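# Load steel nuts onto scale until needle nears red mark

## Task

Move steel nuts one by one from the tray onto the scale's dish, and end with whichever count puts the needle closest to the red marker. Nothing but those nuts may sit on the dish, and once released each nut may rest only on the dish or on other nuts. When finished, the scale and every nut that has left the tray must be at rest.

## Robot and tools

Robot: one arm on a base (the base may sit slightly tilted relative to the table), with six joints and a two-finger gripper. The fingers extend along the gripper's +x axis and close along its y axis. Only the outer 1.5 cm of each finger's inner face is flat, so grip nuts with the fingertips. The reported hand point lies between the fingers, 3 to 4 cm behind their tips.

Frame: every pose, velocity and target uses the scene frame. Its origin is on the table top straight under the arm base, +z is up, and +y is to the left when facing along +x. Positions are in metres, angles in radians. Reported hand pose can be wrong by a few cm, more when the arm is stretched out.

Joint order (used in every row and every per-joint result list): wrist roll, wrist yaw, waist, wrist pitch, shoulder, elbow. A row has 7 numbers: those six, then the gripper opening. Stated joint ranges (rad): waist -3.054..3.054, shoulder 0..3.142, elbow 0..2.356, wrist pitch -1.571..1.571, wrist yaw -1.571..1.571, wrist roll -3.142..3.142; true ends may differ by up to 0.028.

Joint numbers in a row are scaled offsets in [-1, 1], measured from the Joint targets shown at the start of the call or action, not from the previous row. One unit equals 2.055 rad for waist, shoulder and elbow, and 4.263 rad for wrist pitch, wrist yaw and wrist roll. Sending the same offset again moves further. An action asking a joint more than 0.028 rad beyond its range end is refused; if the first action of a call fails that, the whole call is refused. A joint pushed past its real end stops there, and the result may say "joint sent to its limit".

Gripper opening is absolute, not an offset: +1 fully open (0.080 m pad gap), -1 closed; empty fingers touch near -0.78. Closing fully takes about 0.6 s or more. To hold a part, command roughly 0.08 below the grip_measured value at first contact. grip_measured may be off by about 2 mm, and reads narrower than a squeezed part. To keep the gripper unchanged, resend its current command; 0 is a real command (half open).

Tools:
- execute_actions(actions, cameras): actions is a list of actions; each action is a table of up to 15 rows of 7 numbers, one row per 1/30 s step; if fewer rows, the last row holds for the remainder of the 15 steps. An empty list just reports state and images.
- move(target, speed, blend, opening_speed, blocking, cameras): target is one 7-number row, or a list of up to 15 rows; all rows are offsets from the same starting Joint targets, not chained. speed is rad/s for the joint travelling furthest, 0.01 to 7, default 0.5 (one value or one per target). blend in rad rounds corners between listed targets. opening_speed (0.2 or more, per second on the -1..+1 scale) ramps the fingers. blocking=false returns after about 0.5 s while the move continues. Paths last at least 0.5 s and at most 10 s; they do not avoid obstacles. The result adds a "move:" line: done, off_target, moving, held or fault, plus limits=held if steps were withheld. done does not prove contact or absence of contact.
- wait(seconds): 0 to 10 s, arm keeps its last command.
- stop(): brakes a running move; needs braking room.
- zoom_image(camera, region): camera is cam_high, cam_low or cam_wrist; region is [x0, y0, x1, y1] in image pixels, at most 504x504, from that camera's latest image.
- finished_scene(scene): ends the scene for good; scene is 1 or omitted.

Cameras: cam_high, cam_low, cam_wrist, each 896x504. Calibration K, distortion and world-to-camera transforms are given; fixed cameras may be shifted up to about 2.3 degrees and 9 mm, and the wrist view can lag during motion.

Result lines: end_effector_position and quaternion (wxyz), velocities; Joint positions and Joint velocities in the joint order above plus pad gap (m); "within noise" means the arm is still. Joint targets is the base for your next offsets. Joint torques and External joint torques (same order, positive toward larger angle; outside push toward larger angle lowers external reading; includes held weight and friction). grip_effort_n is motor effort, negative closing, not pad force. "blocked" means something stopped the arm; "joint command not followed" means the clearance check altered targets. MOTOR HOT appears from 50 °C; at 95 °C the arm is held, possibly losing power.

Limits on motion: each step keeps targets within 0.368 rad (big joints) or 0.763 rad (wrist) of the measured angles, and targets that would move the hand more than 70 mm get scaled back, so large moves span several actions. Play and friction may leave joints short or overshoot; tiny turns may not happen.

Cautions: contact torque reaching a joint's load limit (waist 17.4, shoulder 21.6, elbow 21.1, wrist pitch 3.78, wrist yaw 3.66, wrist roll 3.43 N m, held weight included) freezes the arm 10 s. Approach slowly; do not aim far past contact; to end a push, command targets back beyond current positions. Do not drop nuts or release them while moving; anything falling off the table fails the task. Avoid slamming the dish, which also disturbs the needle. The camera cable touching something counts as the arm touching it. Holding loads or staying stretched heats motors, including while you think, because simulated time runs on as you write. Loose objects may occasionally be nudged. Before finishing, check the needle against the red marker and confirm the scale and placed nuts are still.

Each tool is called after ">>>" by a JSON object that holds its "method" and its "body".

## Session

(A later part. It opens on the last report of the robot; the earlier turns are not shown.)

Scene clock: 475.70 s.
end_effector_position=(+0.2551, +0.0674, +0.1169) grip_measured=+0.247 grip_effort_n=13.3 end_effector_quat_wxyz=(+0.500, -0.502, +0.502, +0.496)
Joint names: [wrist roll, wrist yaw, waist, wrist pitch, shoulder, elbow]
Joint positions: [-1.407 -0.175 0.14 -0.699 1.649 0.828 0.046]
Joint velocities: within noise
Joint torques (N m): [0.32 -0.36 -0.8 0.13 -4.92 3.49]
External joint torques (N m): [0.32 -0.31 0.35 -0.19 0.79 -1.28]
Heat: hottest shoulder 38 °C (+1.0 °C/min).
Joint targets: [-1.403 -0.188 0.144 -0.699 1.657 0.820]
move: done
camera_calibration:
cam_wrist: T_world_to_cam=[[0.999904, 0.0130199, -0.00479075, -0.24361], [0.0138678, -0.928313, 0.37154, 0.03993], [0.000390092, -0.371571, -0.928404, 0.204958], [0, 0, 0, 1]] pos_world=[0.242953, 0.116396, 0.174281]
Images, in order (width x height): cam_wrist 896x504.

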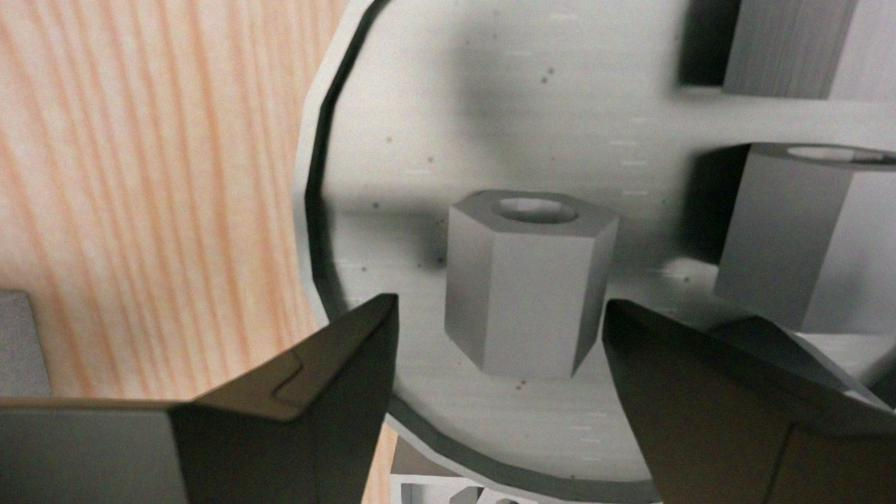

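>>> {"method": "move", "body": {"target": [0, 0, 0, 0, 0, 0, 0.42], "opening_speed": 0.4, "cameras": ["cam_wrist"]}}

Scene clock: 477.00 s.
end_effector_position=(+0.2551, +0.0674, +0.1169) grip_measured=+0.417 grip_effort_n=13.3 end_effector_quat_wxyz=(+0.500, -0.502, +0.502, +0.496)
Joint names: [wrist roll, wrist yaw, waist, wrist pitch, shoulder, elbow]
Joint positions: [-1.407 -0.175 0.14 -0.699 1.649 0.828 0.054]
Joint velocities: within noise
Joint torques (N m): [0.32 -0.36 -0.8 0.13 -4.92 3.49]
External joint torques (N m): [0.32 -0.31 0.37 -0.17 0.83 -1.25]
Heat: hottest shoulder 38 °C (+1.0 °C/min).
Joint targets: [-1.403 -0.188 0.144 -0.699 1.657 0.820]
move: done
camera_calibration:
cam_wrist: T_world_to_cam=[[0.999904, 0.0130199, -0.00479075, -0.24361], [0.0138678, -0.928313, 0.37154, 0.03993], [0.000390092, -0.371571, -0.928404, 0.204958], [0, 0, 0, 1]] pos_world=[0.242953, 0.116396, 0.174281]
Images, in order (width x height): cam_wrist 896x504.

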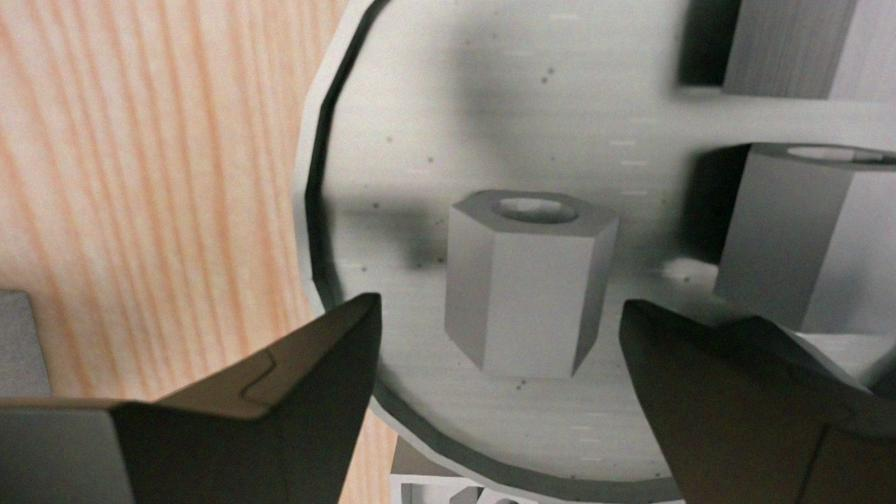

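>>> {"method": "move", "body": {"target": [[-0.0073, 0, -0.0088, -0.0178, -0.0258, 0.0234, 0.42], [-0.0129, 0, -0.0202, -0.0521, -0.0555, 0.0628, 0.42]], "speed": [0.1, 0.4], "blend": [0.02, 0], "cameras": ["cam_high"]}}

>>> {"method": "zoom_image", "body": {"camera": "cam_high", "region": [440, 270, 640, 430]}}

Scene clock: 480.43 s.
end_effector_position=(+0.2541, +0.0674, +0.1658) grip_measured=+0.418 grip_effort_n=13.3 end_effector_quat_wxyz=(+0.498, -0.502, +0.502, +0.497)
Joint names: [wrist roll, wrist yaw, waist, wrist pitch, shoulder, elbow]
Joint positions: [-1.444 -0.175 0.106 -0.92 1.549 0.939 0.054]
Joint velocities: within noise
Joint torques (N m): [-0.39 -0.35 -1.42 0.09 -6.38 5.73]
External joint torques (N m): [-0.39 -0.3 -0.31 -0.21 -0.93 0.43]
Heat: hottest shoulder 38 °C (+1.0 °C/min).
Joint targets: [-1.458 -0.188 0.103 -0.921 1.543 0.949]
move: done
Images, in order (width x height): cam_high 896x504.

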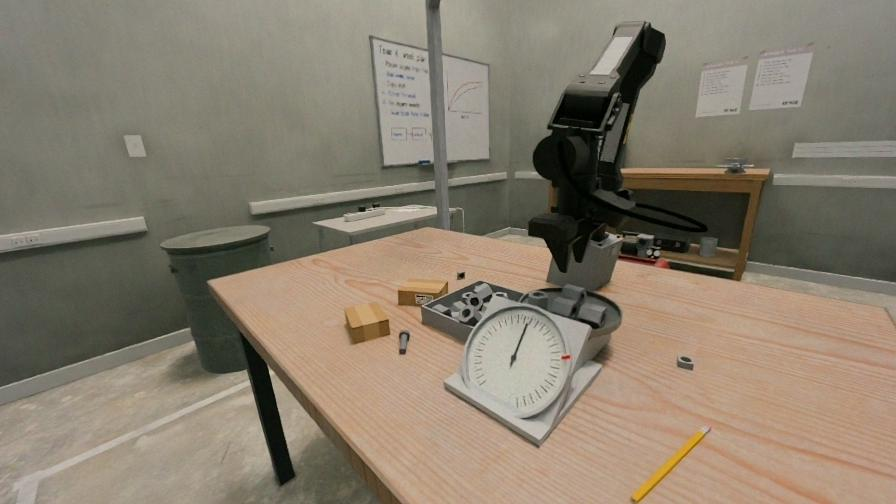

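Scaled by 2.520.

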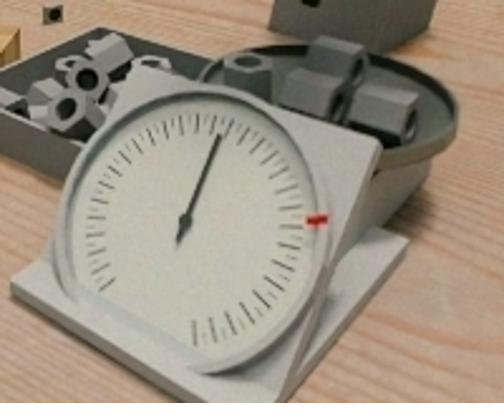

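>>> {"method": "move", "body": {"target": [0.0516, 0, -0.2566, 0.0182, 0.2273, 0.1384, 0.10], "speed": 0.7, "opening_speed": 0.6, "cameras": ["cam_wrist"]}}

>>> {"method": "zoom_image", "body": {"camera": "cam_wrist", "region": [340, 60, 700, 340]}}

Scene clock: 482.37 s.
end_effector_position=(+0.3182, -0.1077, +0.1366) grip_measured=+0.102 grip_effort_n=-14.7 end_effector_quat_wxyz=(+0.649, -0.287, +0.646, +0.282)
Joint names: [wrist roll, wrist yaw, waist, wrist pitch, shoulder, elbow]
Joint positions: [-1.243 -0.178 -0.426 -0.85 1.997 1.224 0.04]
Joint velocities: within noise
Joint torques (N m): [0.34 -0.26 -1.45 0.61 -6.71 5.62]
External joint torques (N m): [0.34 -0.21 0.15 0.28 1.2 0.46]
Heat: hottest shoulder 38 °C (+1.0 °C/min).
Joint targets: [-1.238 -0.188 -0.425 -0.843 2.010 1.233]
move: done
camera_calibration:
cam_wrist: T_world_to_cam=[[0.747992, -0.663706, -0.00135029, -0.29756], [-0.617992, -0.697213, 0.36329, 0.0963237], [-0.242059, -0.270904, -0.931675, 0.246595], [0, 0, 0, 1]] pos_world=[0.341791, -0.0635308, 0.194351]
Images, in order (width x height): cam_wrist 896x504.

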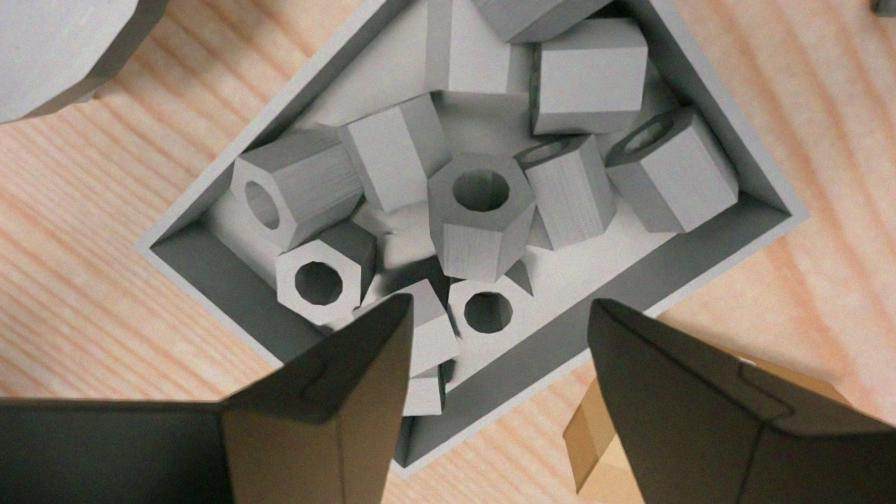

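Scaled by 1.400.

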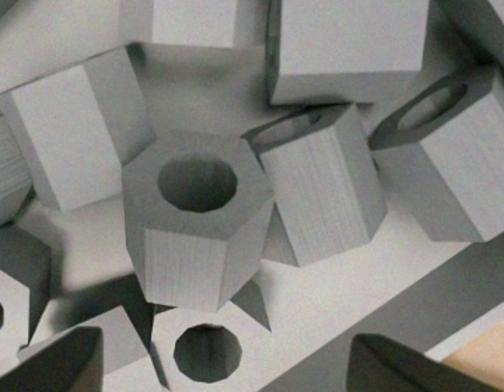

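>>> {"method": "execute_actions", "body": {"actions": [], "cameras": ["cam_high", "cam_low"]}}

>>> {"method": "zoom_image", "body": {"camera": "cam_high", "region": [400, 170, 640, 330]}}

>>> {"method": "zoom_image", "body": {"camera": "cam_low", "region": [380, 220, 580, 430]}}

Scene clock: 486.87 s.
end_effector_position=(+0.3182, -0.1077, +0.1366) grip_measured=+0.102 grip_effort_n=-14.7 end_effector_quat_wxyz=(+0.649, -0.287, +0.646, +0.282)
Joint names: [wrist roll, wrist yaw, waist, wrist pitch, shoulder, elbow]
Joint positions: [-1.243 -0.178 -0.426 -0.85 1.997 1.224 0.04]
Joint velocities: within noise
Joint torques (N m): [0.33 -0.26 -1.53 0.61 -6.7 5.6]
External joint torques (N m): [0.33 -0.21 0.08 0.26 1.21 0.37]
Heat: hottest shoulder 38 °C (+0.0 °C/min).
Joint targets: [-1.238 -0.188 -0.425 -0.843 2.010 1.233]
Tool commands: gripper/opening=+0.1
Images, in order (width x height): cam_high 896x504, cam_low 896x504.

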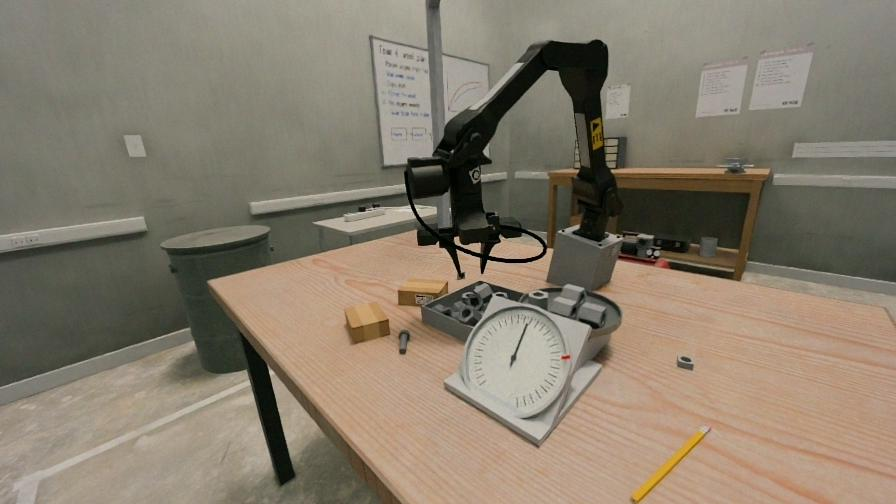

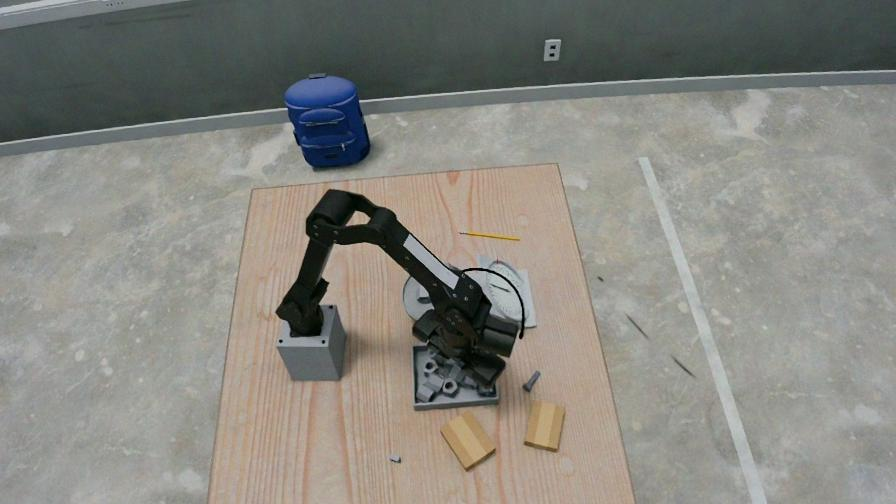

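Scaled by 2.100.

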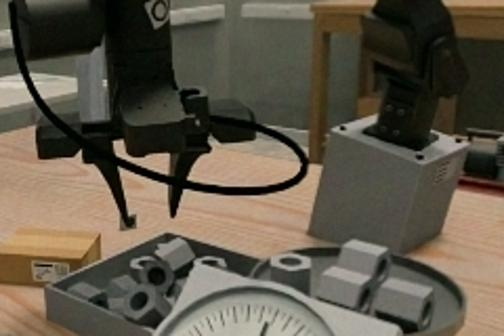

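Scaled by 2.400.

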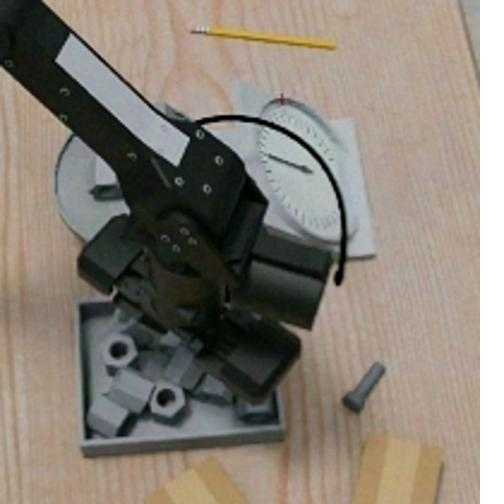

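>>> {"method": "move", "body": {"target": [-0.2400, 0, 0, 0.0351, -0.0838, -0.1570, 0.05], "speed": 0.8, "opening_speed": 0.6, "cameras": ["cam_wrist", "cam_high"]}}

>>> {"method": "zoom_image", "body": {"camera": "cam_wrist", "region": [360, 120, 620, 340]}}

Scene clock: 494.90 s.
end_effector_position=(+0.2630, -0.0875, +0.1156) grip_measured=+0.052 grip_effort_n=-14.7 end_effector_quat_wxyz=(-0.430, +0.563, -0.430, -0.559)
Joint names: [wrist roll, wrist yaw, waist, wrist pitch, shoulder, elbow]
Joint positions: [-2.248 -0.178 -0.426 -0.699 1.846 0.921 0.037]
Joint velocities: within noise
Joint torques (N m): [-0.42 -0.25 -1.25 0.55 -7.5 3.24]
External joint torques (N m): [-0.42 -0.22 0.09 0.27 -1.17 -1.48]
Heat: hottest shoulder 38 °C (-1.0 °C/min).
Joint targets: [-2.262 -0.188 -0.425 -0.694 1.838 0.911]
move: done
camera_calibration:
cam_wrist: T_world_to_cam=[[0.961398, 0.275105, -0.00556031, -0.216474], [0.257679, -0.893045, 0.368879, -0.164232], [0.0965147, -0.356072, -0.929461, 0.12243], [0, 0, 0, 1]] pos_world=[0.238621, -0.0435197, 0.173172]
Images, in order (width x height): cam_high 896x504, cam_wrist 896x504.

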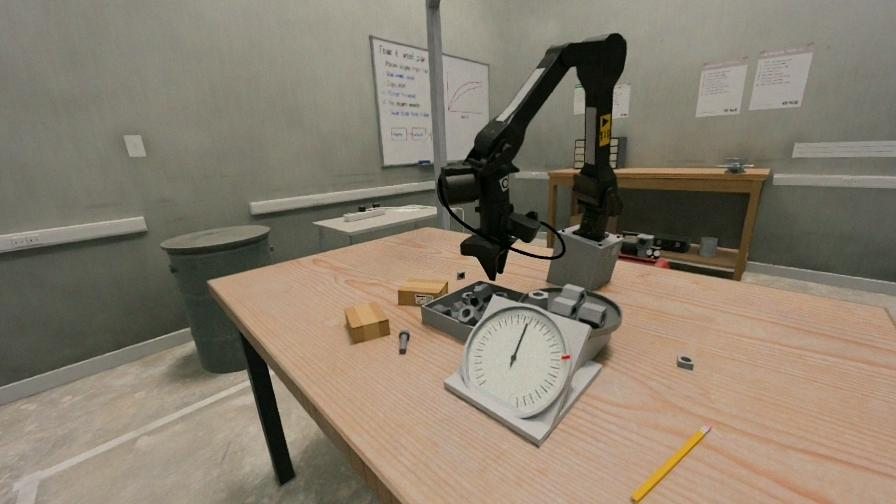

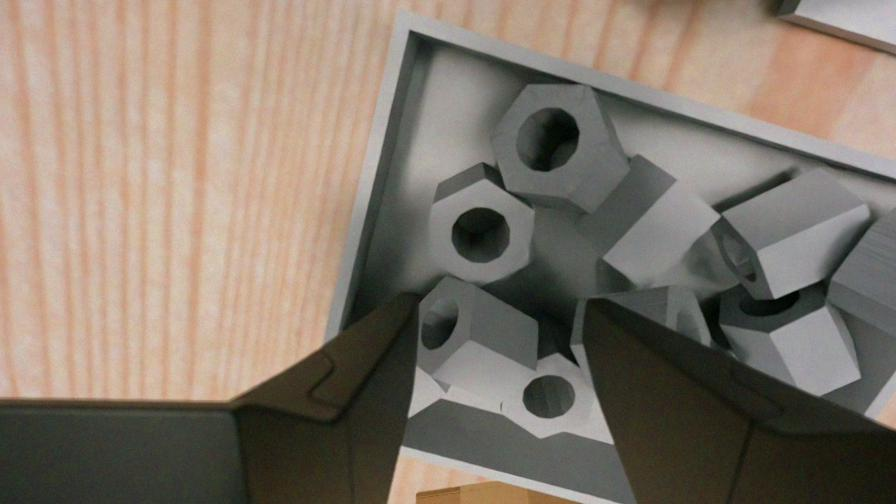

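Scaled by 1.938.

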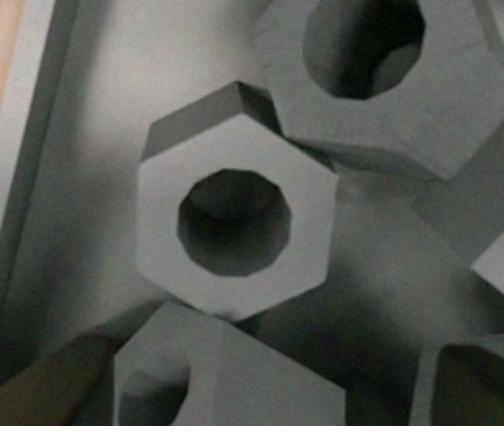

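>>> {"method": "move", "body": {"target": [0.0122, 0, 0.0143, 0.0333, 0.0453, -0.0315, 0.03], "speed": 0.25, "cameras": ["cam_wrist"]}}

>>> {"method": "zoom_image", "body": {"camera": "cam_wrist", "region": [390, 220, 610, 390]}}

Scene clock: 499.33 s.
end_effector_position=(+0.2597, -0.0846, +0.0830) grip_measured=+0.032 grip_effort_n=-14.7 end_effector_quat_wxyz=(-0.432, +0.561, -0.433, -0.558)
Joint names: [wrist roll, wrist yaw, waist, wrist pitch, shoulder, elbow]
Joint positions: [-2.214 -0.178 -0.399 -0.558 1.92 0.855 0.036]
Joint velocities: within noise
Joint torques (N m): [0.32 -0.25 -0.96 0.56 -5.32 2.93]
External joint torques (N m): [0.33 -0.21 0.36 0.32 1.1 -1.22]
Heat: hottest shoulder 38 °C (-1.0 °C/min).
Joint targets: [-2.210 -0.188 -0.395 -0.552 1.930 0.846]
move: done
camera_calibration:
cam_wrist: T_world_to_cam=[[0.963441, 0.267771, -0.0089661, -0.21515], [0.25217, -0.894985, 0.367983, -0.14748], [0.0905107, -0.356791, -0.929789, 0.0948904], [0, 0, 0, 1]] pos_world=[0.235886, -0.0405251, 0.140569]
Images, in order (width x height): cam_wrist 896x504.

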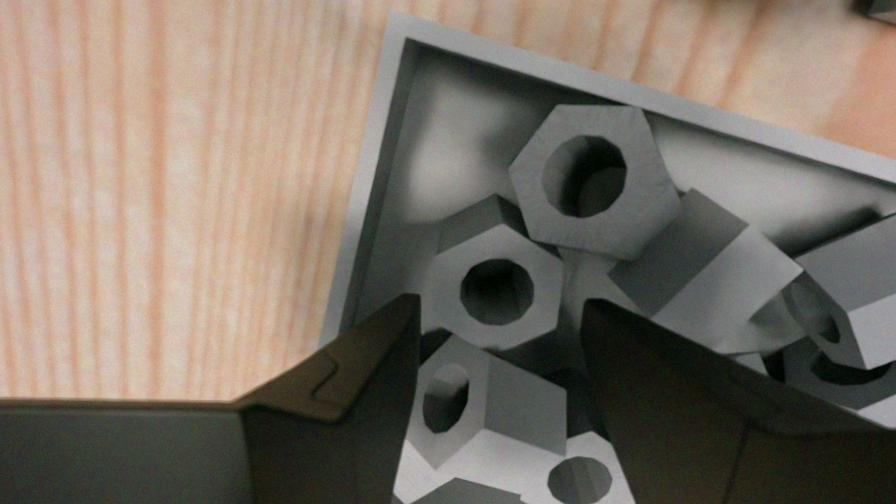

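Scaled by 2.291.

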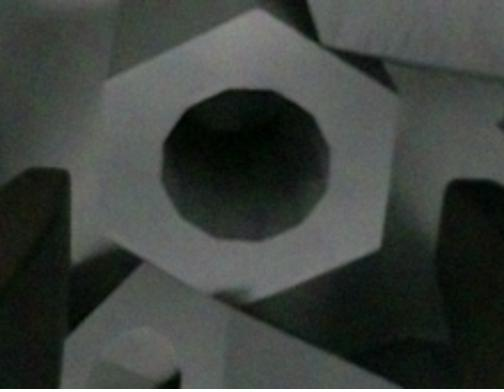

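>>> {"method": "move", "body": {"target": [0.0011, 0, 0.0047, 0.0162, 0.0239, -0.0091, 0.03], "speed": 0.08, "cameras": ["cam_wrist"]}}

Scene clock: 502.27 s.
end_effector_position=(+0.2596, -0.0851, +0.0669) grip_measured=+0.032 grip_effort_n=-14.2 end_effector_quat_wxyz=(-0.430, +0.562, -0.432, -0.559)
Joint names: [wrist roll, wrist yaw, waist, wrist pitch, shoulder, elbow]
Joint positions: [-2.209 -0.178 -0.39 -0.489 1.969 0.836 0.036]
Joint velocities: within noise
Joint torques (N m): [0.33 -0.25 -0.97 0.52 -5.37 2.73]
External joint torques (N m): [0.32 -0.22 0.4 0.26 1.16 -1.18]
Heat: hottest shoulder 38 °C (-2.0 °C/min).
Joint targets: [-2.205 -0.188 -0.386 -0.483 1.980 0.827]
move: done
camera_calibration:
cam_wrist: T_world_to_cam=[[0.962194, 0.272206, -0.00933441, -0.214268], [0.256389, -0.893654, 0.368304, -0.142883], [0.0919129, -0.356773, -0.929659, 0.0794334], [0, 0, 0, 1]] pos_world=[0.2355, -0.0410232, 0.12447]
Images, in order (width x height): cam_wrist 896x504.

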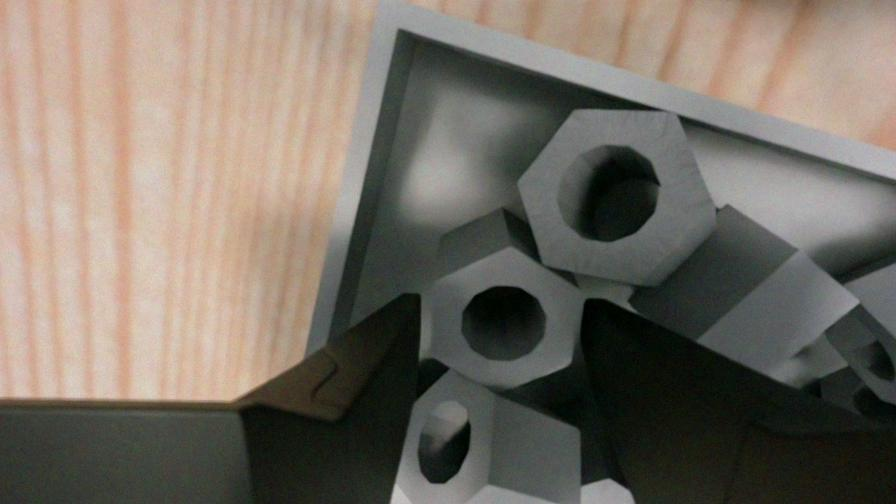

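Reached depth with no contact; closing on nut E.

>>> {"method": "move", "body": {"target": [0, 0, 0, 0, 0, 0, -0.2], "opening_speed": 0.4, "cameras": ["cam_wrist"]}}

Scene clock: 503.30 s.
end_effector_position=(+0.2593, -0.0850, +0.0668) grip_measured=-0.152 grip_effort_n=-83.5 end_effector_quat_wxyz=(-0.430, +0.561, -0.432, -0.560)
Joint names: [wrist roll, wrist yaw, waist, wrist pitch, shoulder, elbow]
Joint positions: [-2.209 -0.178 -0.39 -0.489 1.969 0.835 0.028]
Joint velocities: within noise
Joint torques (N m): [0.31 -0.25 -0.98 0.54 -5.36 2.8]
External joint torques (N m): [0.31 -0.22 0.38 0.28 1.15 -1.13]
Heat: hottest shoulder 38 °C (-2.0 °C/min).
Joint targets: [-2.205 -0.188 -0.386 -0.483 1.980 0.827]
move: done
camera_calibration:
cam_wrist: T_world_to_cam=[[0.962211, 0.272123, -0.00993503, -0.214035], [0.256573, -0.893801, 0.367818, -0.142693], [0.0912117, -0.356468, -0.929845, 0.0795942], [0, 0, 0, 1]] pos_world=[0.235298, -0.0409223, 0.124369]
Images, in order (width x height): cam_wrist 896x504.

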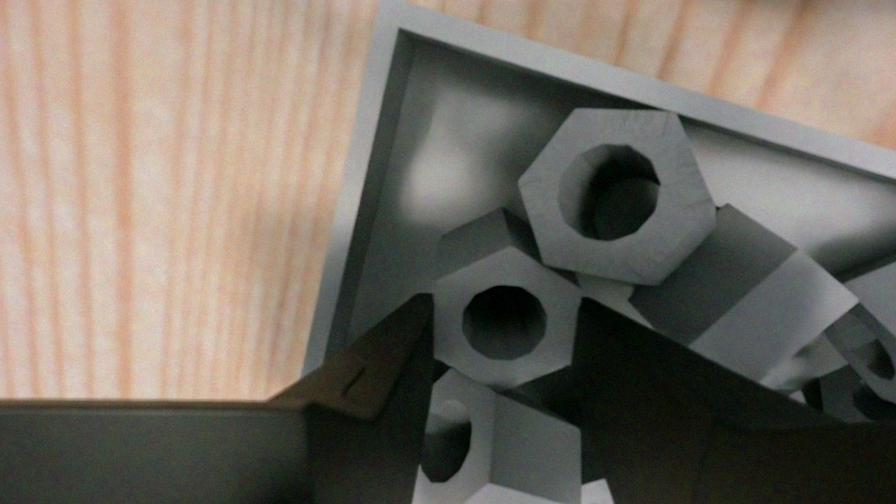

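>>> {"method": "move", "body": {"target": [[-0.004, 0, -0.0076, -0.01945, -0.03455, 0.01898, -0.2], [-0.01056, 0, -0.02044, -0.05255, -0.06959, 0.05012, -0.2], [-0.01665, 0, -0.03455, -0.10204, -0.11922, 0.10102, -0.2], [0.15285, 0, 0.18462, -0.10063, -0.19693, 0.05479, -0.2]], "speed": [0.12, 0.25, 0.4, 0.6], "blend": [0.02, 0.03, 0.08, 0]}}

Scene clock: 515.77 s.
end_effector_position=(+0.2613, +0.0375, +0.1650) grip_measured=-0.152 grip_effort_n=-83.5 end_effector_quat_wxyz=(+0.499, -0.501, +0.504, +0.496)
Joint names: [wrist roll, wrist yaw, waist, wrist pitch, shoulder, elbow]
Joint positions: [-1.557 -0.178 -0.01 -0.916 1.586 0.949 0.028]
Joint velocities: within noise
Joint torques (N m): [0.32 -0.26 -0.87 0.39 -6.96 3.8]
External joint torques (N m): [0.32 -0.22 0.35 0.1 -1.42 -1.48]
Heat: hottest shoulder 38 °C (-1.0 °C/min).
Joint targets: [-1.553 -0.188 -0.006 -0.912 1.575 0.940]
move: done
camera_calibration:
cam_wrist: T_world_to_cam=[[0.999904, 0.0101997, -0.00940626, -0.248298], [0.0129765, -0.927429, 0.373773, -0.00601896], [-0.00491128, -0.373859, -0.927472, 0.239765], [0, 0, 0, 1]] pos_world=[0.24953, 0.0865888, 0.22229]

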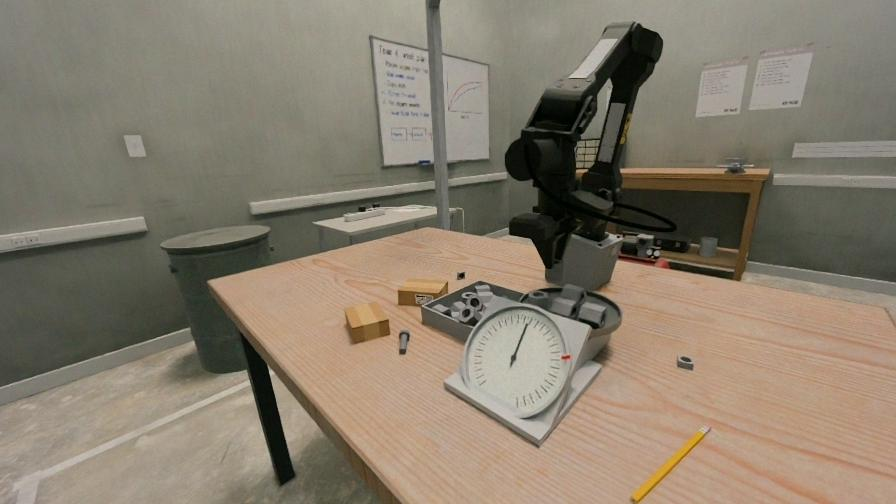

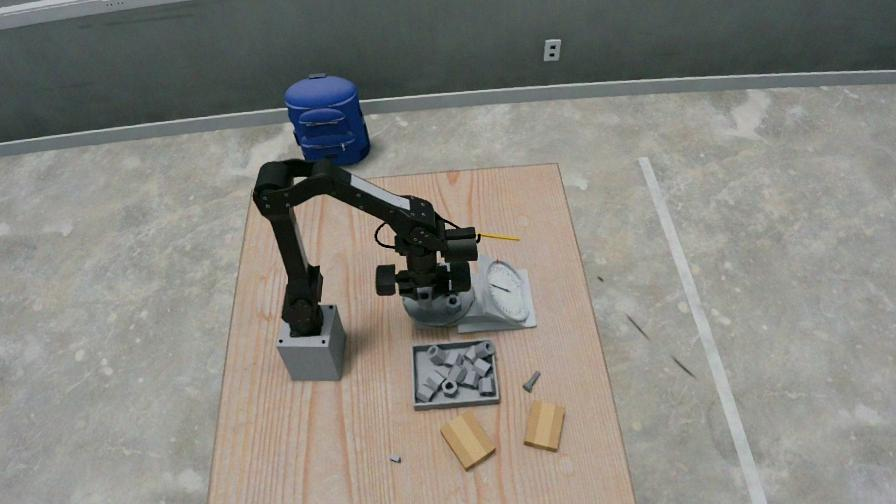

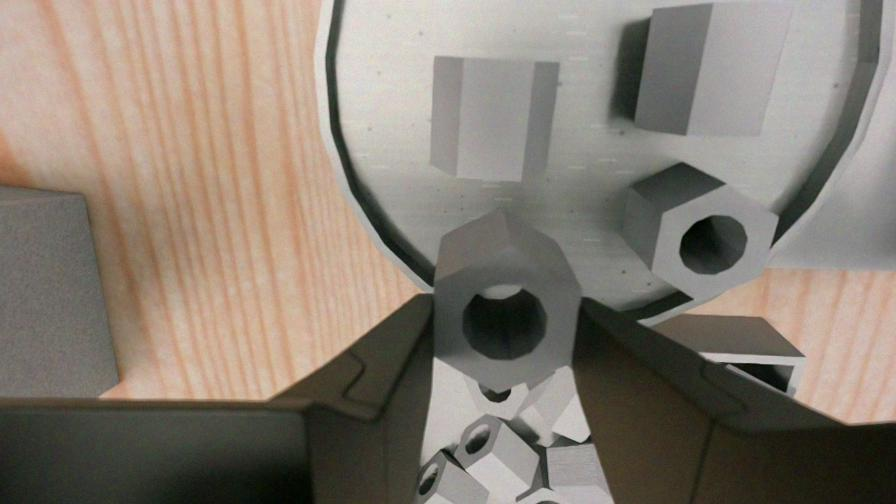

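>>> {"method": "move", "body": {"target": [0.00589, 0, 0.01221, 0.03763, 0.04321, -0.04019, -0.2], "speed": 0.15, "cameras": ["cam_wrist"]}}

Scene clock: 518.63 s.
end_effector_position=(+0.2617, +0.0373, +0.1289) grip_measured=-0.152 grip_effort_n=-83.5 end_effector_quat_wxyz=(+0.499, -0.501, +0.504, +0.496)
Joint names: [wrist roll, wrist yaw, waist, wrist pitch, shoulder, elbow]
Joint positions: [-1.533 -0.178 0.015 -0.758 1.656 0.866 0.028]
Joint velocities: within noise
Joint torques (N m): [0.32 -0.26 -0.89 0.58 -4.96 3.55]
External joint torques (N m): [0.32 -0.21 0.32 0.28 0.74 -1.35]
Heat: hottest shoulder 38 °C (-1.0 °C/min).
Joint targets: [-1.528 -0.188 0.019 -0.751 1.664 0.857]
move: done
camera_calibration:
cam_wrist: T_world_to_cam=[[0.999891, 0.0111699, -0.00967978, -0.249167], [0.0139761, -0.92762, 0.373265, 0.00710811], [-0.00480982, -0.373359, -0.927674, 0.206272], [0, 0, 0, 1]] pos_world=[0.250032, 0.0863903, 0.186288]
Images, in order (width x height): cam_wrist 896x504.

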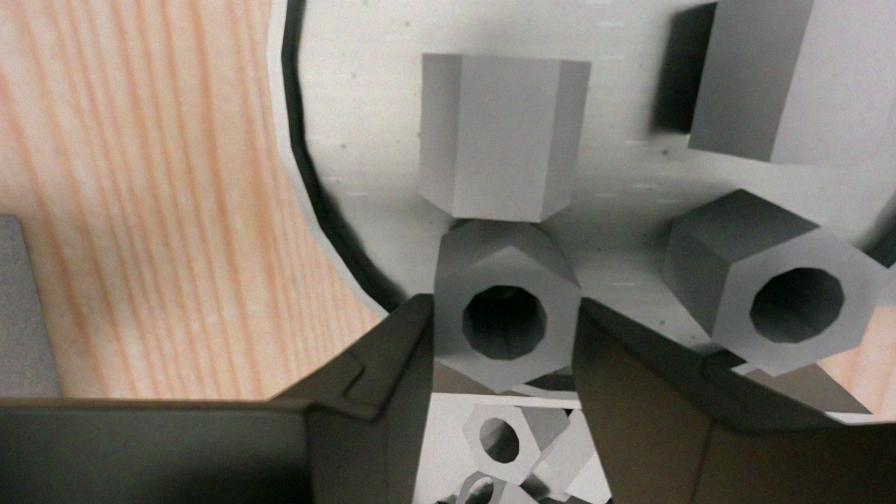

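>>> {"method": "move", "body": {"target": [0.002, 0, 0.0042, 0.01267, 0.01353, -0.01182, -0.13], "speed": 0.04, "cameras": ["cam_wrist", "cam_high"]}}

Scene clock: 521.00 s.
end_effector_position=(+0.2609, +0.0368, +0.1213) grip_measured=-0.125 grip_effort_n=-29.1 end_effector_quat_wxyz=(+0.500, -0.501, +0.504, +0.495)
Joint names: [wrist roll, wrist yaw, waist, wrist pitch, shoulder, elbow]
Joint positions: [-1.527 -0.178 0.019 -0.721 1.67 0.845 0.029]
Joint velocities: within noise
Joint torques (N m): [0.36 -0.26 -0.41 1.97 -3.3 3.11]
External joint torques (N m): [0.35 -0.21 0.8 1.66 2.47 -1.72]
Heat: hottest shoulder 37 °C (-2.0 °C/min).
Joint targets: [-1.520 -0.188 0.028 -0.697 1.692 0.833]
move: done
camera_calibration:
cam_wrist: T_world_to_cam=[[0.99993, 0.00890641, -0.00780147, -0.248585], [0.0111745, -0.927691, 0.373181, 0.0102498], [-0.00391365, -0.373242, -0.927726, 0.198714], [0, 0, 0, 1]] pos_world=[0.24923, 0.085891, 0.178587]
Images, in order (width x height): cam_high 896x504, cam_wrist 896x504.

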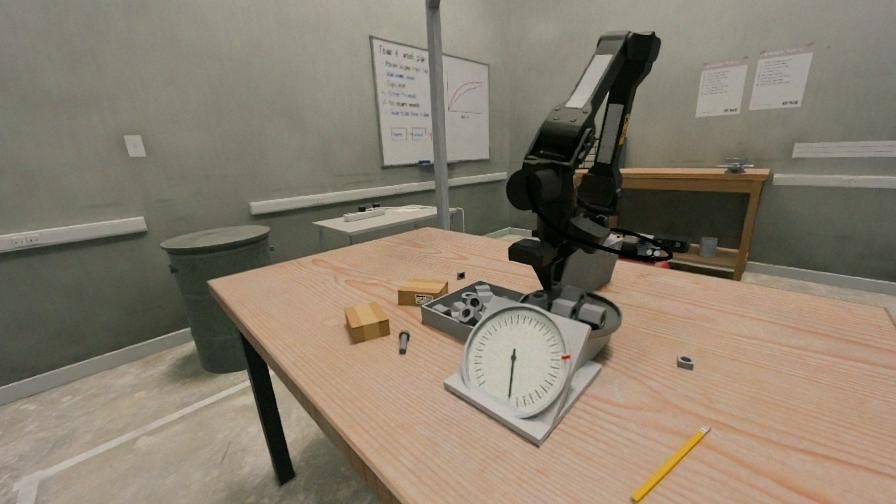

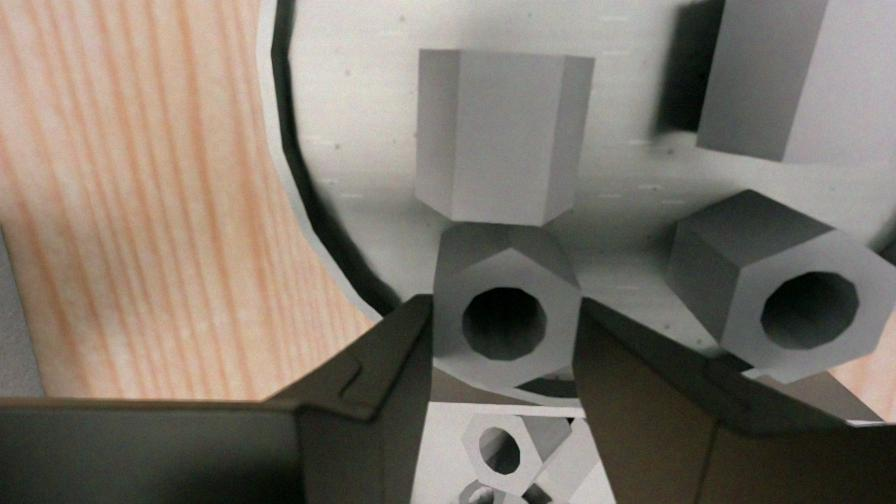

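>>> {"method": "move", "body": {"target": [[0, 0, 0, -0.0021, -0.0023, 0.0019, -0.13], [0, 0, 0, -0.0026, -0.0028, 0.0024, 0.08]], "speed": 0.04, "opening_speed": 0.4, "cameras": ["cam_wrist", "cam_high"]}}

Scene clock: 523.30 s.
end_effector_position=(+0.2615, +0.0378, +0.1195) grip_measured=+0.077 grip_effort_n=13.3 end_effector_quat_wxyz=(+0.499, -0.501, +0.504, +0.496)
Joint names: [wrist roll, wrist yaw, waist, wrist pitch, shoulder, elbow]
Joint positions: [-1.524 -0.178 0.024 -0.715 1.676 0.845 0.038]
Joint velocities: within noise
Joint torques (N m): [0.31 -0.26 -0.89 0.55 -4.79 3.58]
External joint torques (N m): [0.31 -0.22 0.33 0.26 0.94 -1.16]
Heat: hottest shoulder 37 °C (-2.0 °C/min).
Joint targets: [-1.520 -0.188 0.027 -0.708 1.686 0.838]
move: done
camera_calibration:
cam_wrist: T_world_to_cam=[[0.999902, 0.0106708, -0.00904564, -0.249035], [0.0132754, -0.927708, 0.37307, 0.0113029], [-0.00441075, -0.373154, -0.927759, 0.197634], [0, 0, 0, 1]] pos_world=[0.249733, 0.086891, 0.176887]
Images, in order (width x height): cam_high 896x504, cam_wrist 896x504.

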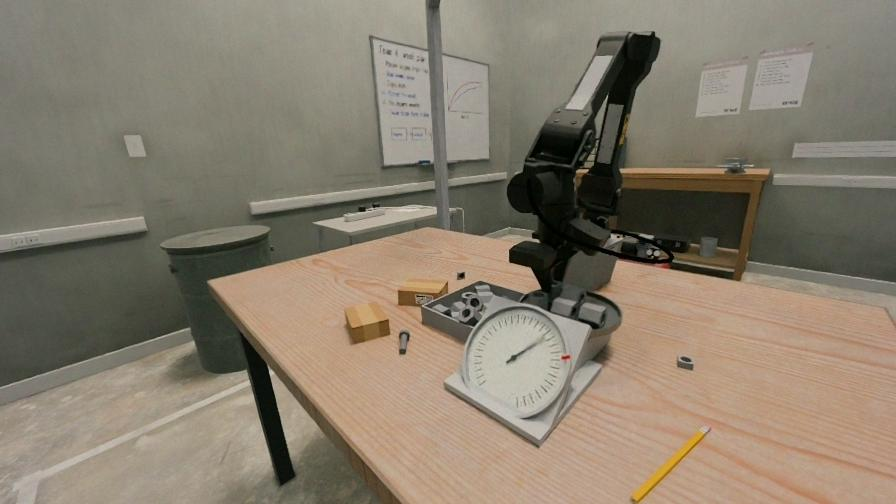

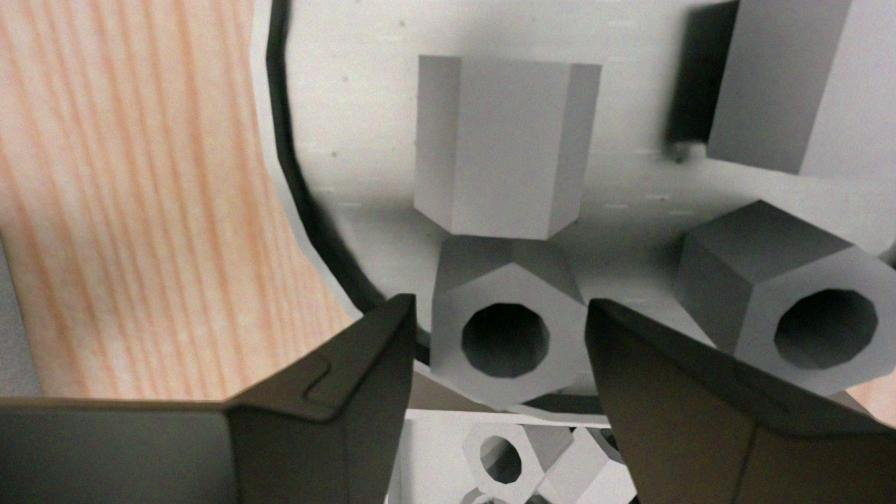

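>>> {"method": "move", "body": {"target": [[-0.00662, 0, -0.0071, -0.01335, -0.02146, 0.01917, 0.08], [-0.01257, 0, -0.01932, -0.0495, -0.05392, 0.05937, 0.08], [-0.10197, 0, -0.20122, -0.10901, 0.08467, 0.27635, 0.08]], "speed": [0.08, 0.3, 0.7], "blend": [0.02, 0.06, 0]}}

Scene clock: 527.33 s.
end_effector_position=(+0.3160, -0.0757, +0.2208) grip_measured=+0.078 grip_effort_n=13.3 end_effector_quat_wxyz=(+0.500, -0.498, +0.503, +0.498)
Joint names: [wrist roll, wrist yaw, waist, wrist pitch, shoulder, elbow]
Joint positions: [-1.939 -0.178 -0.386 -1.173 1.848 1.395 0.038]
Joint velocities: within noise
Joint torques (N m): [-0.4 -0.26 -1.51 0.06 -6.19 6.16]
External joint torques (N m): [-0.4 -0.22 0.07 -0.2 1.11 0.57]
Heat: hottest shoulder 37 °C (-2.0 °C/min).
Joint targets: [-1.954 -0.188 -0.386 -1.173 1.860 1.406]
move: done
camera_calibration:
cam_wrist: T_world_to_cam=[[0.999883, 0.00880626, -0.0125137, -0.300757], [0.0127826, -0.930239, 0.366731, -0.131157], [-0.00841121, -0.366848, -0.930243, 0.251794], [0, 0, 0, 1]] pos_world=[0.304516, -0.0269889, 0.278565]

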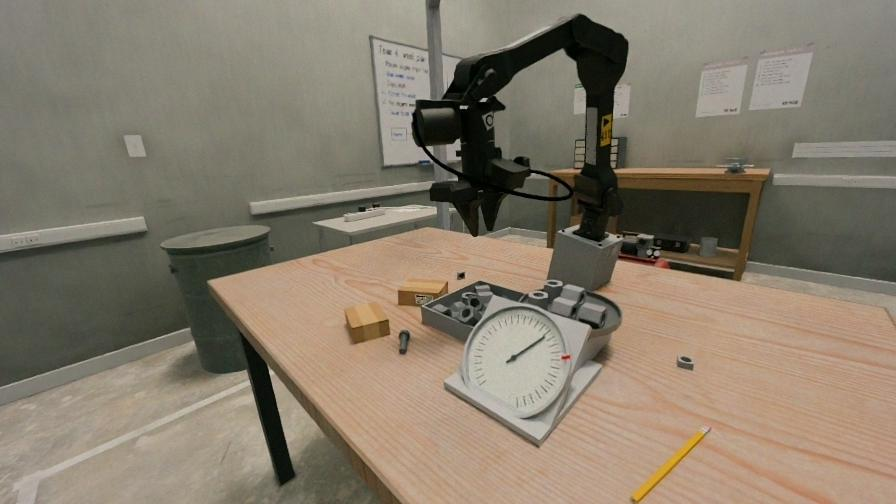

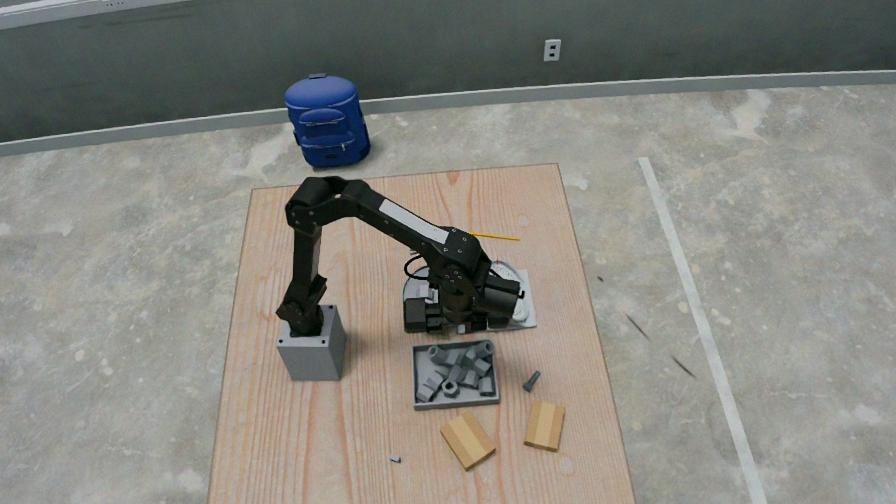

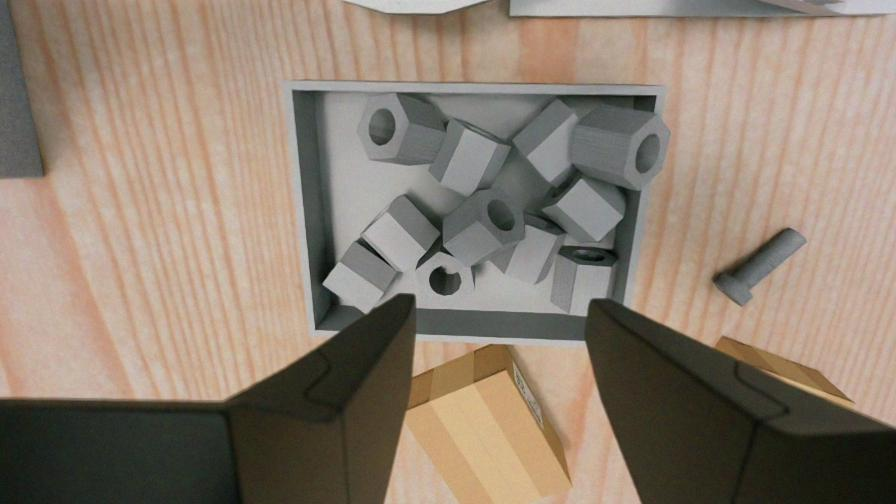

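>>> {"method": "zoom_image", "body": {"camera": "cam_high", "region": [440, 270, 640, 430]}}

>>> {"method": "zoom_image", "body": {"camera": "cam_wrist", "region": [270, 60, 690, 350]}}

Scaled by 2.520.

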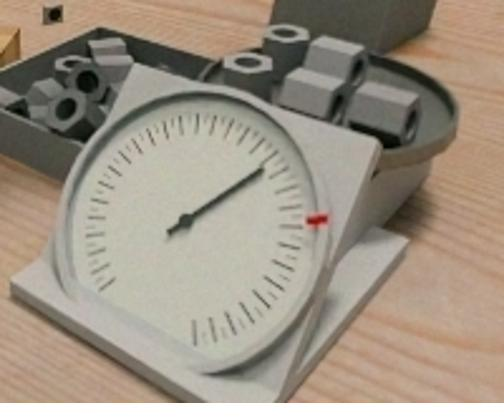

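Scaled by 1.200.

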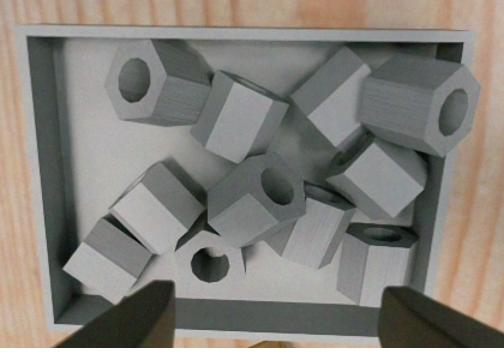

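>>> {"method": "zoom_image", "body": {"camera": "cam_wrist", "region": [290, 170, 500, 350]}}

>>> {"method": "zoom_image", "body": {"camera": "cam_wrist", "region": [340, 80, 550, 260]}}

Scaled by 2.400.

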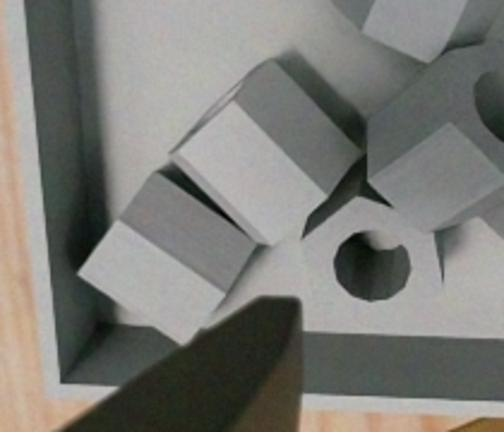

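Scaled by 2.400.

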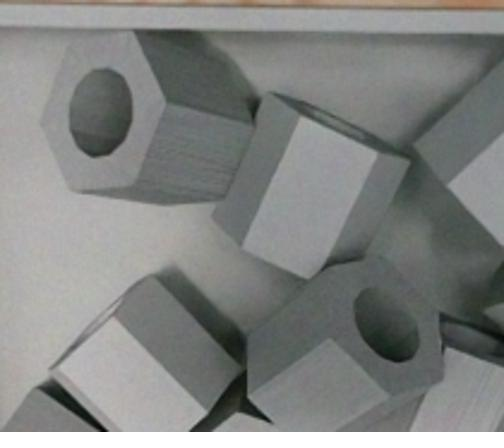

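>>> {"method": "zoom_image", "body": {"camera": "cam_wrist", "region": [460, 80, 690, 220]}}

>>> {"method": "zoom_image", "body": {"camera": "cam_wrist", "region": [430, 170, 660, 350]}}

Scaled by 2.191.

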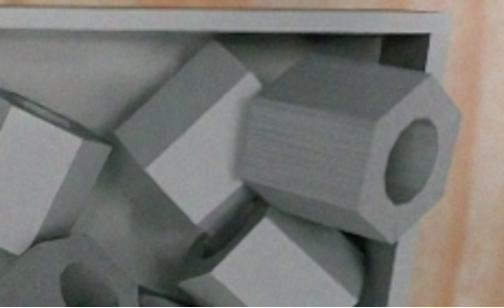

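Scaled by 2.191.

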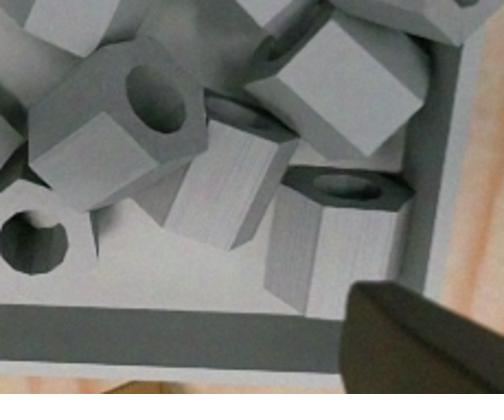

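>>> {"method": "zoom_image", "body": {"camera": "cam_wrist", "region": [560, 90, 680, 200]}}

>>> {"method": "zoom_image", "body": {"camera": "cam_high", "region": [410, 270, 540, 350]}}

Scaled by 4.200.

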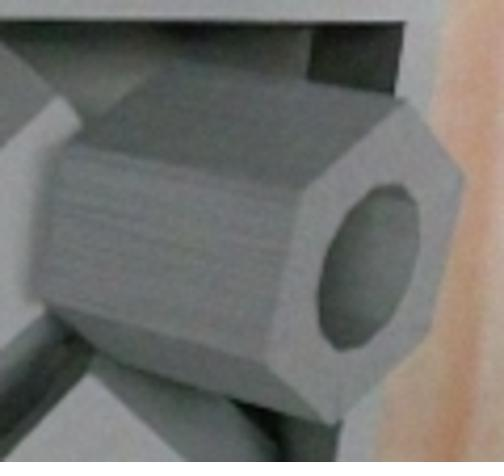

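Scaled by 3.877.

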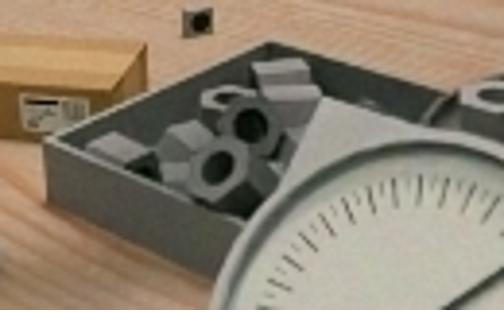

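>>> {"method": "zoom_image", "body": {"camera": "cam_wrist", "region": [430, 175, 550, 285]}}

>>> {"method": "zoom_image", "body": {"camera": "cam_wrist", "region": [350, 85, 460, 175]}}

Scaled by 4.200.

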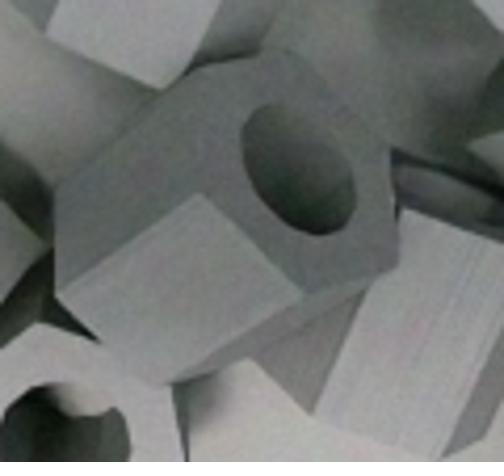

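Scaled by 4.582.

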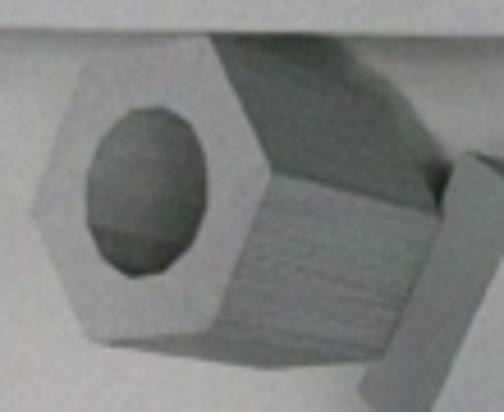

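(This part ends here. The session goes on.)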